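# Fit two printed parts on jig pins or press CALL

## Task

First decide whether this kit ought to be assembled at all. If it should, set each of the two loose printed parts onto its matching pin in the jig, placed the way the drawing shows, and do not touch the blue CALL button. If it should not, use a closed gripper to push the blue CALL button fully down from above and keep it down for about one second, without touching any of the kit's parts, the jig or the drawing. The result must hold once the robot lets go, and nothing may end up off the table.

## Robot and tools

Robot: two six-joint arms with parallel grippers, left_arm and right_arm. Each arm's joints run in this order in every row and every per-joint list: shoulder, elbow, waist, wrist pitch, wrist yaw, wrist roll. Stated ranges in rad: shoulder 0.000 to 3.142, elbow 0.000 to 3.019, waist -2.880 to 2.880, wrist pitch -1.693 to 1.571, wrist yaw -1.571 to 1.571, wrist roll -2.094 to 2.094. A joint's true end may sit up to 0.084 rad away from these.

Frames: the scene frame has its origin at table-top height, halfway between the two nominal bases; +x points out over the table, +z points up, and left_arm is on the +y side. Image left and right do not match the arm names. The measured bases are: left_arm at (-0.002, +0.290, +0.024) m, quat_wxyz (+1.000, 0, 0, -0.005); right_arm at (+0.046, -0.252, 0) m, quat_wxyz (+1.000, 0, 0, +0.008). Each hand's end_effector_position (m) and end_effector_quat_wxyz are reported in that arm's own base frame. That point lies between the finger pads, about 1 cm behind the tips. The fingers point along the gripper's +z axis and close along its y axis. These readings can be off by a few cm, more so at long reach. Fixed cameras and the table use the scene frame.

The row format is used by both movement tools. A row is a single flat list of 14 numbers, each in [-1, 1], covering both arms: left_arm's six joints and then its opening, followed by right_arm's six joints and its opening. The joint entries are scaled offsets, not poses. They count from the Joint targets as they stood when the action or move began, not from the previous row. A value of 1.0 equals 2.811 rad for shoulder and waist, 2.53 for elbow, 2.575 for wrist pitch, 8.12 for wrist yaw and 9.528 for wrist roll. Sending the same offset again moves the joint further. Sending 0 leaves a joint at its target. The opening entry is absolute: +1 is fully open and -1 is shut. To leave a gripper unchanged, send its current command again, because 0 means half open.

execute_actions(actions, cameras): actions is a list of actions. Each action is a table of up to 15 rows, one row per 1/30 s step, and the last row is held until all 15 steps are used. An action is refused for both arms if any joint would end up more than 0.084 rad beyond its range. If the first action breaks this rule, or any action is malformed, the whole call is refused. Images come back only when actions is empty or cameras asks for them.

move(target, speed, blend, opening_speed, grip_force, blocking, cameras): target is one 14-number row, or a list of up to 15 rows. Every row is an offset from the same starting Joint targets. All joints move together, so the grippers follow curves and do not avoid obstacles. speed is the top speed in rad/s of whichever joint has the farthest to go, from 0.01 to 12.57, default 0.5; give one value, or one per target. blend is in rad and rounds the corners between targets; 0 means a full stop at each. opening_speed is the finger travel per second on the -1 to +1 scale, minimum 0.2; use it for slow closing. grip_force is the force limit per pad in N, from 10 to 50; it stays set until changed, and lower values close more slowly. blocking=false returns after about 0.5 s while the move keeps running. The whole list must fit in 10 s.

wait(seconds 0 to 10) lets time run while each arm holds its last command. stop brakes a running move. zoom_image(camera, region [x0,y0,x1,y1], at most 504 by 504 px) enlarges the newest image from cam_high, cam_low, cam_over, cam_left_wrist or cam_right_wrist. All images are 672x504. read_manual gives licence texts only. finished_scene ends the scene permanently.

Results include: Joint positions and Joint velocities, with each arm's block ending in the finger gap in m (0.094 when fully open); Joint targets, which the next offsets count from; Tool commands; grip_measured, the measured opening on the command scale (reads slightly wide when empty and narrower under a firm grip); grip_effort_nm, the gripper motor effort, where negative means closing; joint torques; and step readings. move adds a line such as done, off_target, moving, held or fault, plus limits=held if steps were withheld. "joint sent to its limit" means a joint reached its true end. "joint command not followed" means the clearance check changed the targets. MOTOR HOT warns of heat; an OVER-TEMPERATURE FAULT drops that arm for 30 to 60 s.

Limits and cautions: each target may lead its measured angle only by a fixed amount per step, and if a target would shift the gripper more than 110 mm, it is scaled back. If an arm gets stuck pushing, command its targets back past its measured positions. Do not let the arms touch or press on each other, and do not close one gripper on the other's fingers. Avoid fast impacts and hard pushes, do not drop parts or release them while they are moving, and keep everything on the table. Holding loads or keeping an arm stretched out heats the motors. Close slowly on anything fragile. To release, command an opening well above grip_measured. The scene keeps running while you think.

Each tool is called as name([rows], argument=value, ...), one row to a line, values as JSON.

## Session

execute_actions(actions=[])

Scene clock: 0.00 s.
left_arm: end_effector_position=(+0.6948, +0.0339, +0.3604) grip_measured=+1.000 grip_effort_nm=n/a end_effector_quat_wxyz=(+0.506, +0.554, +0.615, -0.243) | right_arm: end_effector_position=(+0.8892, -0.1232, +0.3455) grip_measured=+1.000 grip_effort_nm=n/a end_effector_quat_wxyz=(+0.608, -0.057, +0.790, -0.048)
Joint names: [shoulder, elbow, waist, wrist pitch, wrist yaw, wrist roll]
Joint positions: left_arm=[2.075 2.252 0.282 -1.486 1.177 1.575 0.094] | right_arm=[2.121 2.1 -0.167 -0.241 -0.155 -0.192 0.094]
Joint velocities: within noise
Joint torques (N m): no reading
Heat: left arm: hottest elbow 33 °C; right arm: hottest waist 36 °C.
Joint targets: left_arm=[2.078 2.276 0.282 -1.484 1.177 1.575] | right_arm=[2.134 2.122 -0.167 -0.238 -0.155 -0.192]
Tool commands: left_gripper/opening=+1.0 right_gripper/opening=+1.0

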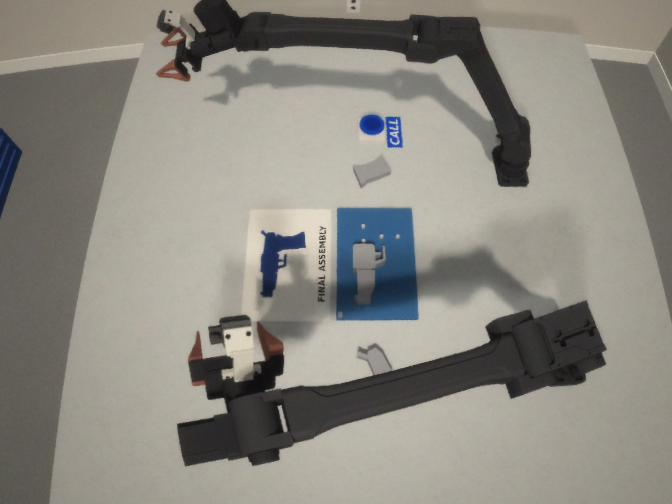

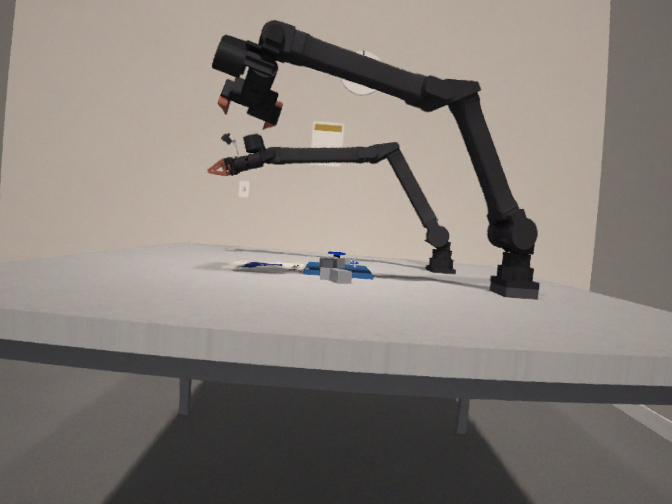

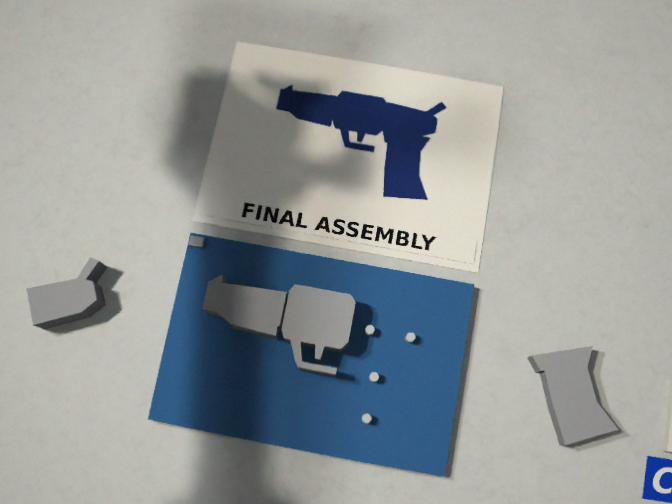

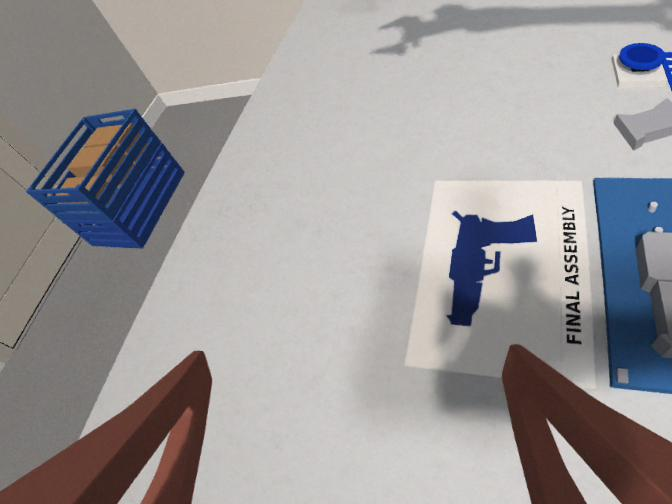

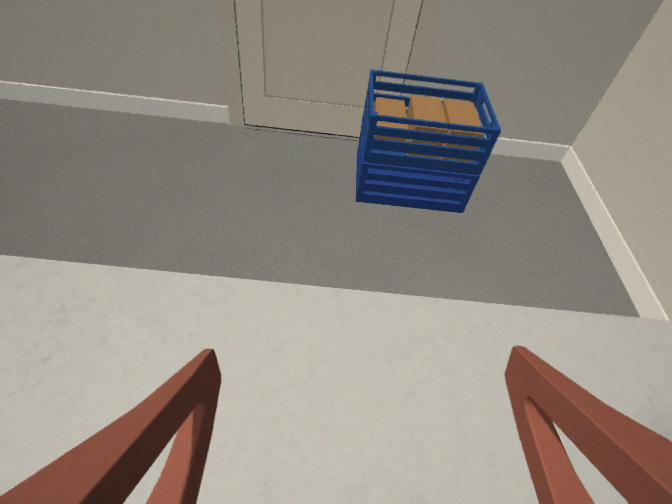

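This kit assembles into a pistol, so I won't build it. I'll press the CALL button instead.

move(target=[0,0,0,0,0,0,1,-0.245,-0.388,-0.0452,-0.395,0.0191,0.0202,-1], speed=0.9, opening_speed=1.5, cameras=["all"])

Scene clock: 36.40 s.
left_arm: end_effector_position=(+0.6948, +0.0339, +0.3604) grip_measured=+1.000 grip_effort_nm=0.00 end_effector_quat_wxyz=(+0.506, +0.554, +0.615, -0.243) | right_arm: end_effector_position=(+0.3949, -0.1143, +0.1493) grip_measured=-0.980 grip_effort_nm=-1.06 end_effector_quat_wxyz=(+0.007, +0.135, +0.991, +0.000)
Joint names: [shoulder, elbow, waist, wrist pitch, wrist yaw, wrist roll]
Joint positions: left_arm=[2.075 2.252 0.282 -1.486 1.177 1.575 0.094] | right_arm=[1.452 1.14 -0.282 -1.245 -0.002 -0.012 0.001]
Joint torques (N m): left_arm=[-20.07 12.86 2.49 1.03 0.59 0.04] | right_arm=[-13.92 8.55 -2.14 -0.16 0.13 0.17]
Heat: left arm: hottest elbow 40 °C; right arm: hottest shoulder 39 °C.
Joint targets: left_arm=[2.078 2.276 0.282 -1.484 1.177 1.575] | right_arm=[1.445 1.140 -0.294 -1.255 0.000 0.000]
move: done
camera_calibration:
cam_right_wrist: T_world_to_cam=[[-0.283794, -0.958769, -0.0149218, 0.0120625], [-0.82433, 0.235991, 0.514575, 0.315752], [-0.489838, 0.158334, -0.857315, 0.459327], [0, 0, 0, 1]] pos_world=[0.488703, -0.135677, 0.23149]

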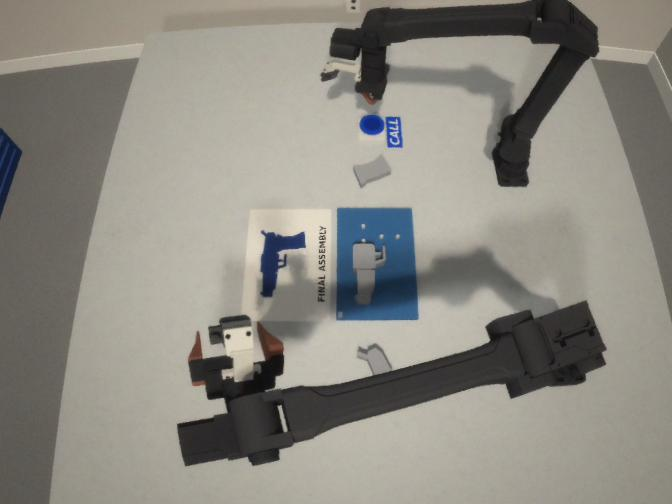

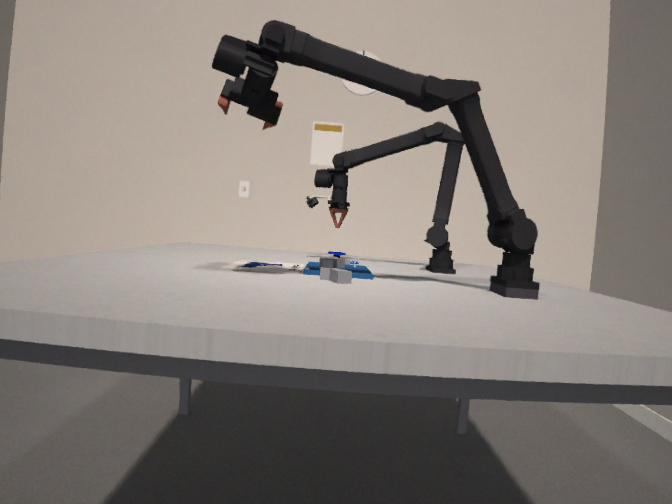

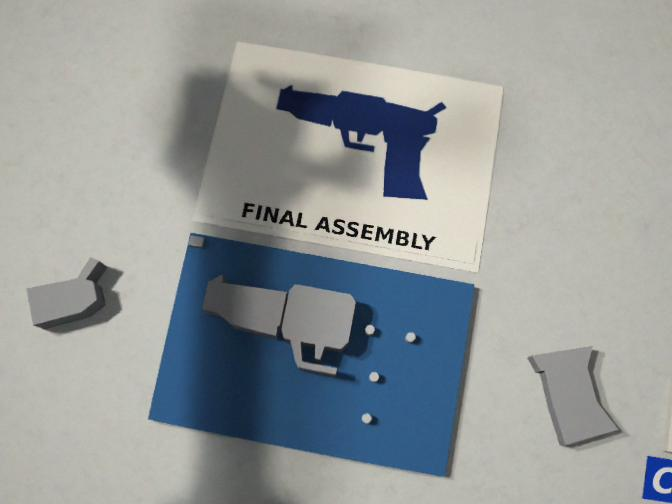

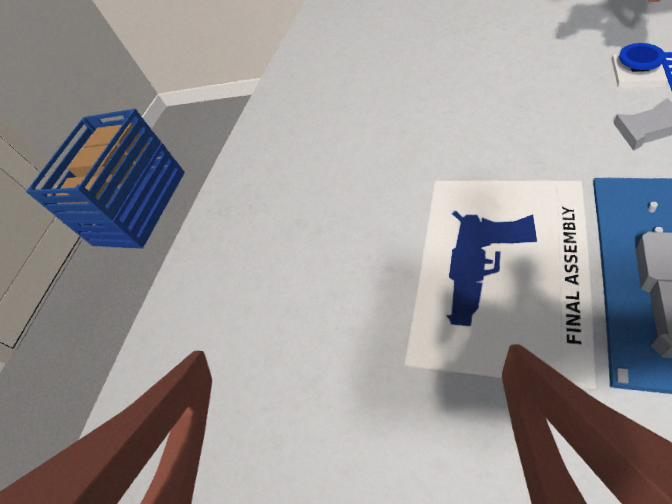

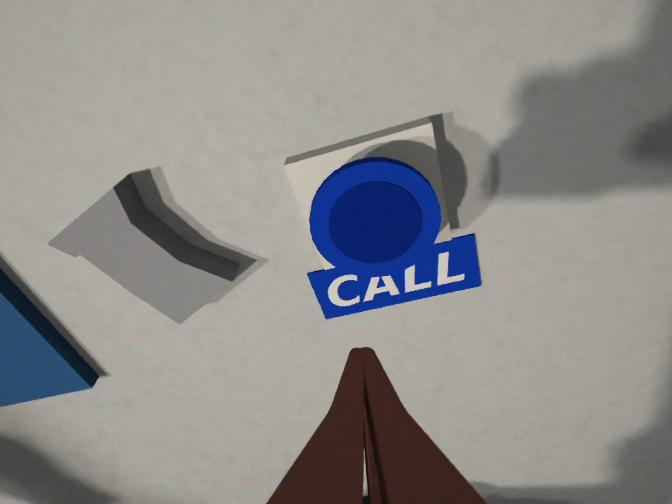

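move(target=[0,0,0,0,0,0,1,0.0373,-0.0559,-0.0064,0.0941,0,0,-1], speed=0.4, cameras=["cam_high","cam_low","cam_right_wrist"])

Scene clock: 56.47 s.
left_arm: end_effector_position=(+0.6948, +0.0339, +0.3604) grip_measured=+1.000 grip_effort_nm=0.00 end_effector_quat_wxyz=(+0.506, +0.554, +0.615, -0.243) | right_arm: end_effector_position=(+0.3897, -0.1197, +0.0693) grip_measured=-0.980 grip_effort_nm=-1.07 end_effector_quat_wxyz=(+0.006, +0.143, +0.990, +0.000)
Joint names: [shoulder, elbow, waist, wrist pitch, wrist yaw, wrist roll]
Joint positions: left_arm=[2.075 2.252 0.282 -1.486 1.177 1.575 0.094] | right_arm=[1.534 1 -0.298 -1.025 -0.002 -0.011 0.001]
Joint torques (N m): left_arm=[-20.07 12.81 2.43 0.72 0.61 -0.02] | right_arm=[-11.63 7.49 -2.37 0.87 0.12 0.17]
Heat: left arm: hottest elbow 42 °C; right arm: hottest waist 36 °C.
Joint targets: left_arm=[2.078 2.276 0.282 -1.484 1.177 1.575] | right_arm=[1.550 0.999 -0.312 -1.013 0.000 0.001]
move: done
camera_calibration:
cam_right_wrist: T_world_to_cam=[[-0.30019, -0.953764, -0.0148523, 0.0111028], [-0.819581, 0.249928, 0.51558, 0.353582], [-0.488029, 0.166944, -0.856713, 0.389308], [0, 0, 0, 1]] pos_world=[0.483116, -0.142773, 0.151391]
Images, in order (width x height): cam_high 672x504, cam_low 672x504, cam_right_wrist 672x504.

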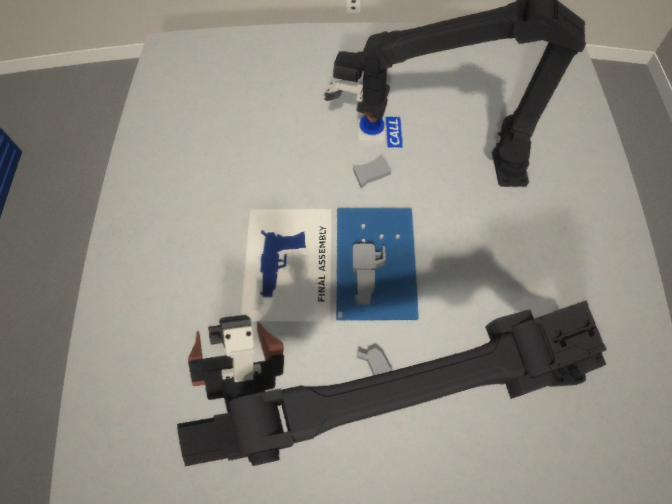

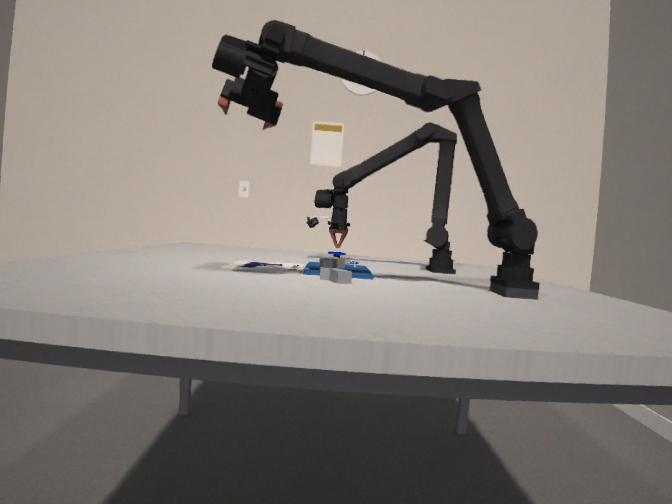

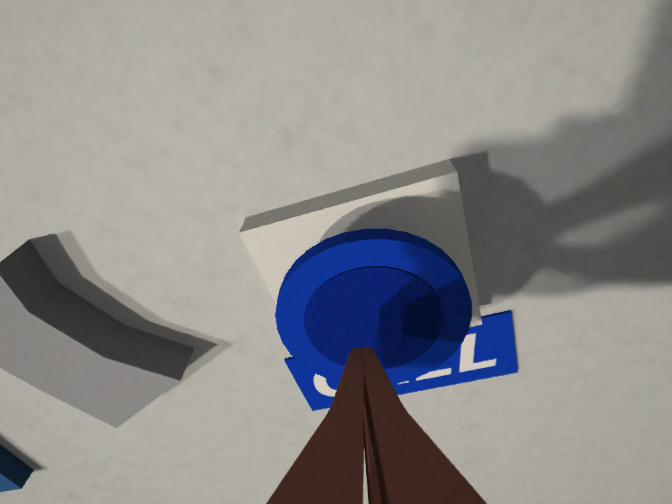

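move(target=[0,0,0,0,0,0,1,0.0142,-0.0095,-0.0046,0.0221,0,0,-1], speed=0.1, cameras=["cam_low","cam_right_wrist"])

Scene clock: 66.07 s.
left_arm: end_effector_position=(+0.6948, +0.0339, +0.3604) grip_measured=+1.000 grip_effort_nm=0.00 end_effector_quat_wxyz=(+0.506, +0.554, +0.615, -0.243) | right_arm: end_effector_position=(+0.3913, -0.1257, +0.0524) grip_measured=-0.980 grip_effort_nm=-1.07 end_effector_quat_wxyz=(+0.010, +0.149, +0.989, +0.000)
Joint names: [shoulder, elbow, waist, wrist pitch, wrist yaw, wrist roll]
Joint positions: left_arm=[2.075 2.252 0.282 -1.486 1.177 1.575 0.094] | right_arm=[1.563 0.982 -0.311 -0.97 -0.002 -0.011 0.001]
Joint torques (N m): left_arm=[-20.31 12.6 2.67 0.98 0.68 0.04] | right_arm=[-11.16 7.1 -1.85 0.73 0.11 0.19]
Heat: left arm: hottest elbow 43 °C; right arm: hottest waist 36 °C.
Joint targets: left_arm=[2.078 2.276 0.282 -1.484 1.177 1.575] | right_arm=[1.590 0.975 -0.325 -0.956 0.000 0.001]
move: done
camera_calibration:
cam_right_wrist: T_world_to_cam=[[-0.312044, -0.949951, -0.0149147, 0.0108433], [-0.820293, 0.261467, 0.508679, 0.367276], [-0.47932, 0.170965, -0.860827, 0.374002], [0, 0, 0, 1]] pos_world=[0.483924, -0.149671, 0.135287]
Images, in order (width x height): cam_low 672x504, cam_right_wrist 672x504.

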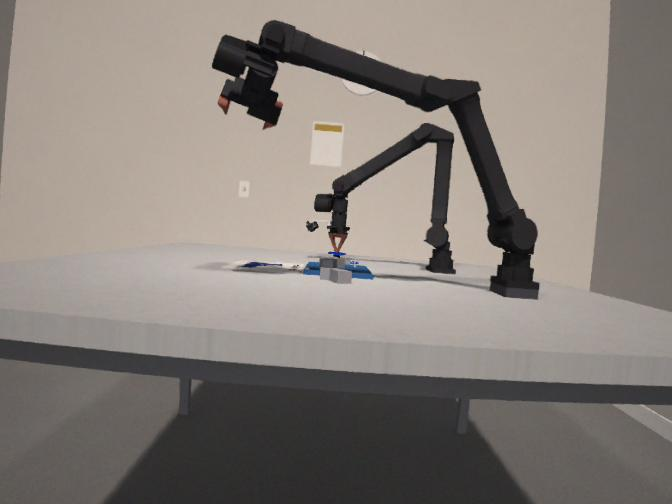

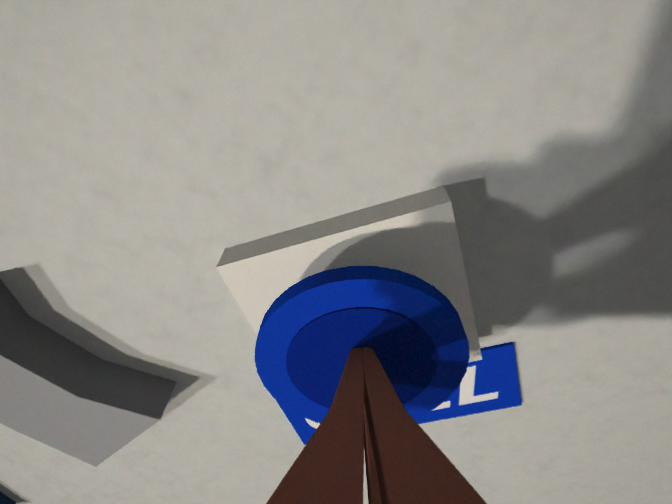

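move(target=[0,0,0,0,0,0,1,0.0070,-0.0055,0,0.0131,0,0,-1], speed=0.06, cameras=["cam_right_wrist"])

zoom_image(camera="cam_right_wrist", region=[200, 150, 550, 430])

Scene clock: 70.17 s.
left_arm: end_effector_position=(+0.6948, +0.0339, +0.3604) grip_measured=+1.000 grip_effort_nm=0.00 end_effector_quat_wxyz=(+0.506, +0.554, +0.615, -0.243) | right_arm: end_effector_position=(+0.3951, -0.1268, +0.0503) grip_measured=-0.980 grip_effort_nm=-1.07 end_effector_quat_wxyz=(+0.021, +0.149, +0.989, -0.002)
Joint names: [shoulder, elbow, waist, wrist pitch, wrist yaw, wrist roll]
Joint positions: left_arm=[2.075 2.252 0.282 -1.486 1.177 1.575 0.094] | right_arm=[1.563 0.976 -0.311 -0.942 -0.002 -0.011 0.001]
Joint torques (N m): left_arm=[-20.07 12.63 2.26 0.75 0.66 0.02] | right_arm=[-9.52 6.34 -2.02 1.29 0.12 0.16]
Heat: left arm: hottest elbow 44 °C; right arm: hottest waist 36 °C.
Joint targets: left_arm=[2.078 2.276 0.282 -1.484 1.177 1.575] | right_arm=[1.610 0.961 -0.325 -0.922 0.000 0.001]
move: off_target (right_arm); right_arm: the shoulder is farthest, 0.047 rad from its target
camera_calibration:
cam_right_wrist: T_world_to_cam=[[-0.311721, -0.950054, -0.0150896, 0.010652], [-0.830294, 0.264636, 0.49049, 0.376948], [-0.461998, 0.165425, -0.871316, 0.367154], [0, 0, 0, 1]] pos_world=[0.485922, -0.15037, 0.135179]
Images, in order (width x height): cam_right_wrist 672x504.

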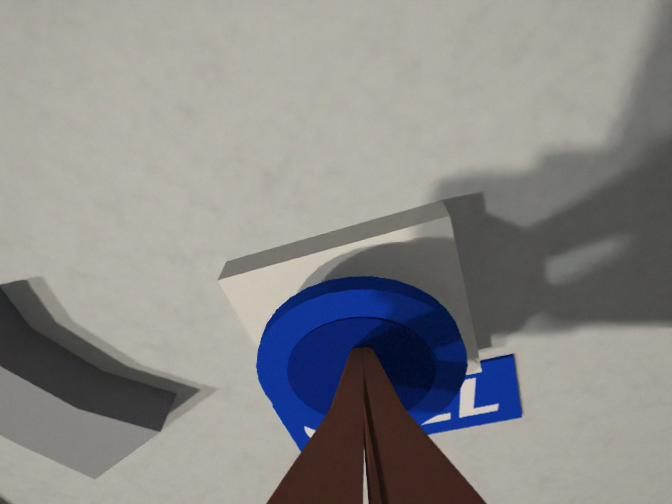

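Scaled by 1.440.

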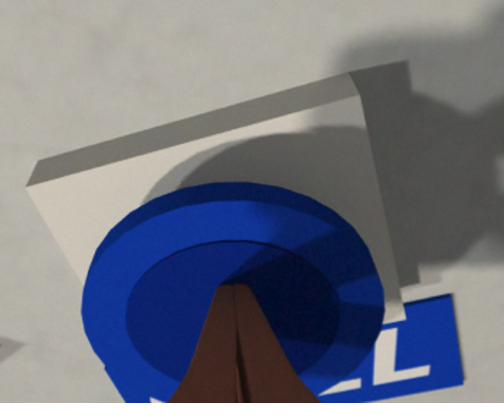

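move(target=[0,0,0,0,0,0,1,0.0125,0,0,-0.003,0,0,-1], speed=0.06, cameras=["cam_right_wrist"])

zoom_image(camera="cam_right_wrist", region=[200, 150, 550, 430])

Scene clock: 76.67 s.
left_arm: end_effector_position=(+0.6948, +0.0339, +0.3604) grip_measured=+1.000 grip_effort_nm=0.00 end_effector_quat_wxyz=(+0.506, +0.554, +0.615, -0.243) | right_arm: end_effector_position=(+0.3942, -0.1266, +0.0461) grip_measured=-0.980 grip_effort_nm=-1.06 end_effector_quat_wxyz=(+0.015, +0.149, +0.989, -0.001)
Joint names: [shoulder, elbow, waist, wrist pitch, wrist yaw, wrist roll]
Joint positions: left_arm=[2.075 2.252 0.282 -1.486 1.177 1.575 0.094] | right_arm=[1.574 0.976 -0.311 -0.942 -0.002 -0.011 0.001]
Joint torques (N m): left_arm=[-20.42 12.63 1.85 0.88 0.68 0.09] | right_arm=[-7.77 6.28 -2.37 0.73 0.12 0.22]
Heat: left arm: hottest elbow 44 °C; right arm: hottest waist 36 °C.
Joint targets: left_arm=[2.078 2.276 0.282 -1.484 1.177 1.575] | right_arm=[1.645 0.961 -0.325 -0.930 0.000 0.001]
move: off_target (right_arm); right_arm: the shoulder is farthest, 0.072 rad from its target
camera_calibration:
cam_right_wrist: T_world_to_cam=[[-0.311891, -0.95, -0.0149828, 0.0106816], [-0.825238, 0.263049, 0.499787, 0.375676], [-0.470857, 0.168244, -0.866018, 0.366714], [0, 0, 0, 1]] pos_world=[0.486023, -0.150371, 0.129983]
Images, in order (width x height): cam_right_wrist 672x504.

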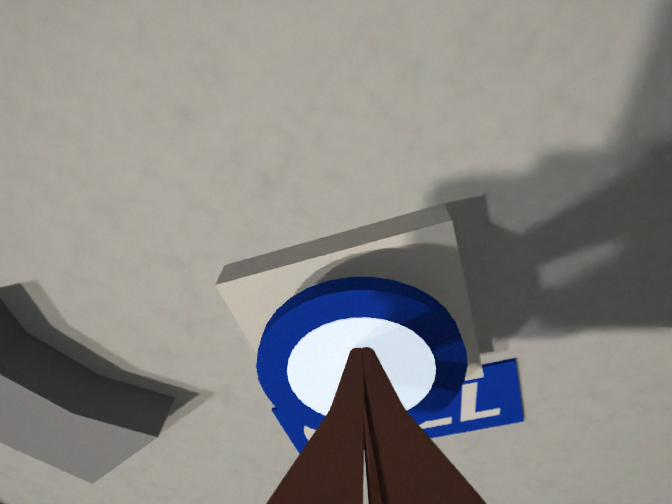

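Scaled by 1.440.

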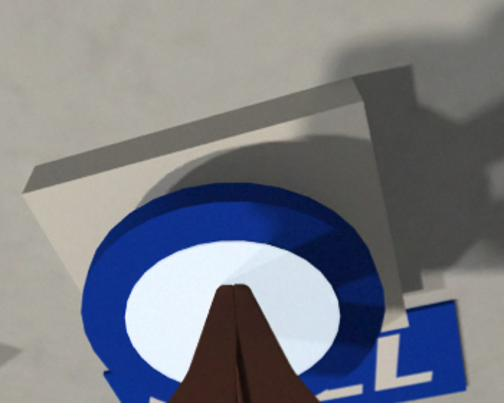

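wait(seconds=0.7, cameras=["cam_right_wrist"])

move(target=[0,0,0,0,0,0,1,-0.07,0.02,0,-0.055,0,0,-1], speed=0.3, cameras=["cam_right_wrist"])

Scene clock: 80.47 s.
left_arm: end_effector_position=(+0.6948, +0.0339, +0.3604) grip_measured=+1.000 grip_effort_nm=0.00 end_effector_quat_wxyz=(+0.506, +0.554, +0.615, -0.243) | right_arm: end_effector_position=(+0.3942, -0.1266, +0.0461) grip_measured=-0.980 grip_effort_nm=-1.07 end_effector_quat_wxyz=(+0.015, +0.149, +0.989, -0.001)
Joint names: [shoulder, elbow, waist, wrist pitch, wrist yaw, wrist roll]
Joint positions: left_arm=[2.075 2.252 0.282 -1.486 1.177 1.575 0.094] | right_arm=[1.574 0.976 -0.311 -0.942 -0.002 -0.011 0.001]
Joint torques (N m): left_arm=[-19.66 12.42 2.84 0.9 0.63 0.01] | right_arm=[-7.47 6.27 -2.37 0.91 0.09 0.18]
Heat: left arm: hottest elbow 44 °C; right arm: hottest waist 36 °C.
Joint targets: left_arm=[2.078 2.276 0.282 -1.484 1.177 1.575] | right_arm=[1.645 0.961 -0.325 -0.930 0.000 0.001]
Tool commands: left_gripper/opening=+1.0 right_gripper/opening=-1.0
wait: 0.70 s; at rest from the start
camera_calibration:
cam_right_wrist: T_world_to_cam=[[-0.311891, -0.95, -0.0149828, 0.0106816], [-0.825238, 0.263049, 0.499787, 0.375676], [-0.470857, 0.168244, -0.866018, 0.366714], [0, 0, 0, 1]] pos_world=[0.486023, -0.150371, 0.129983]
Images, in order (width x height): cam_right_wrist 672x504.

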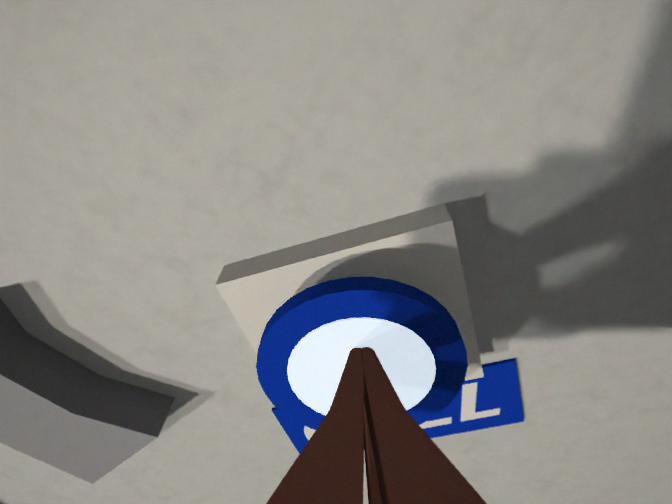

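Scene clock: 81.53 s.
left_arm: end_effector_position=(+0.6948, +0.0339, +0.3604) grip_measured=+1.000 grip_effort_nm=0.00 end_effector_quat_wxyz=(+0.506, +0.554, +0.615, -0.243) | right_arm: end_effector_position=(+0.3739, -0.1200, +0.0938) grip_measured=-0.980 grip_effort_nm=-1.07 end_effector_quat_wxyz=(+0.020, +0.149, +0.989, -0.002)
Joint names: [shoulder, elbow, waist, wrist pitch, wrist yaw, wrist roll]
Joint positions: left_arm=[2.075 2.252 0.282 -1.486 1.177 1.575 0.094] | right_arm=[1.447 0.976 -0.311 -1.06 -0.002 -0.011 0.001]
Joint torques (N m): left_arm=[-20.6 12.63 1.9 0.91 0.64 0.02] | right_arm=[-11.81 11.12 -2.32 -0.2 0.15 0.21]
Heat: left arm: hottest elbow 44 °C; right arm: hottest waist 36 °C.
Joint targets: left_arm=[2.078 2.276 0.282 -1.484 1.177 1.575] | right_arm=[1.448 1.012 -0.325 -1.071 0.000 0.001]
move: off_target (right_arm); right_arm: the elbow is farthest, 0.036 rad from its target
camera_calibration:
cam_right_wrist: T_world_to_cam=[[-0.31179, -0.950032, -0.0150639, 0.0112191], [-0.829751, 0.264522, 0.491468, 0.335947], [-0.462926, 0.165734, -0.870765, 0.394387], [0, 0, 0, 1]] pos_world=[0.464823, -0.14357, 0.17848]
Images, in order (width x height): cam_right_wrist 672x504.

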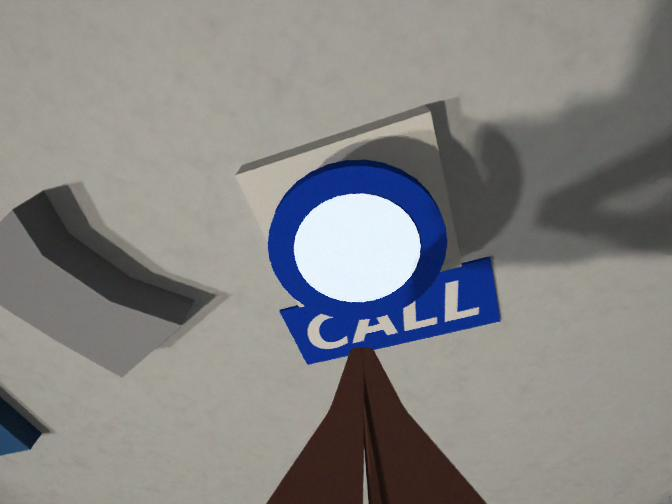

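The light stays on after release, so the call went through.

finished_scene()

The scene is finished: the task was done.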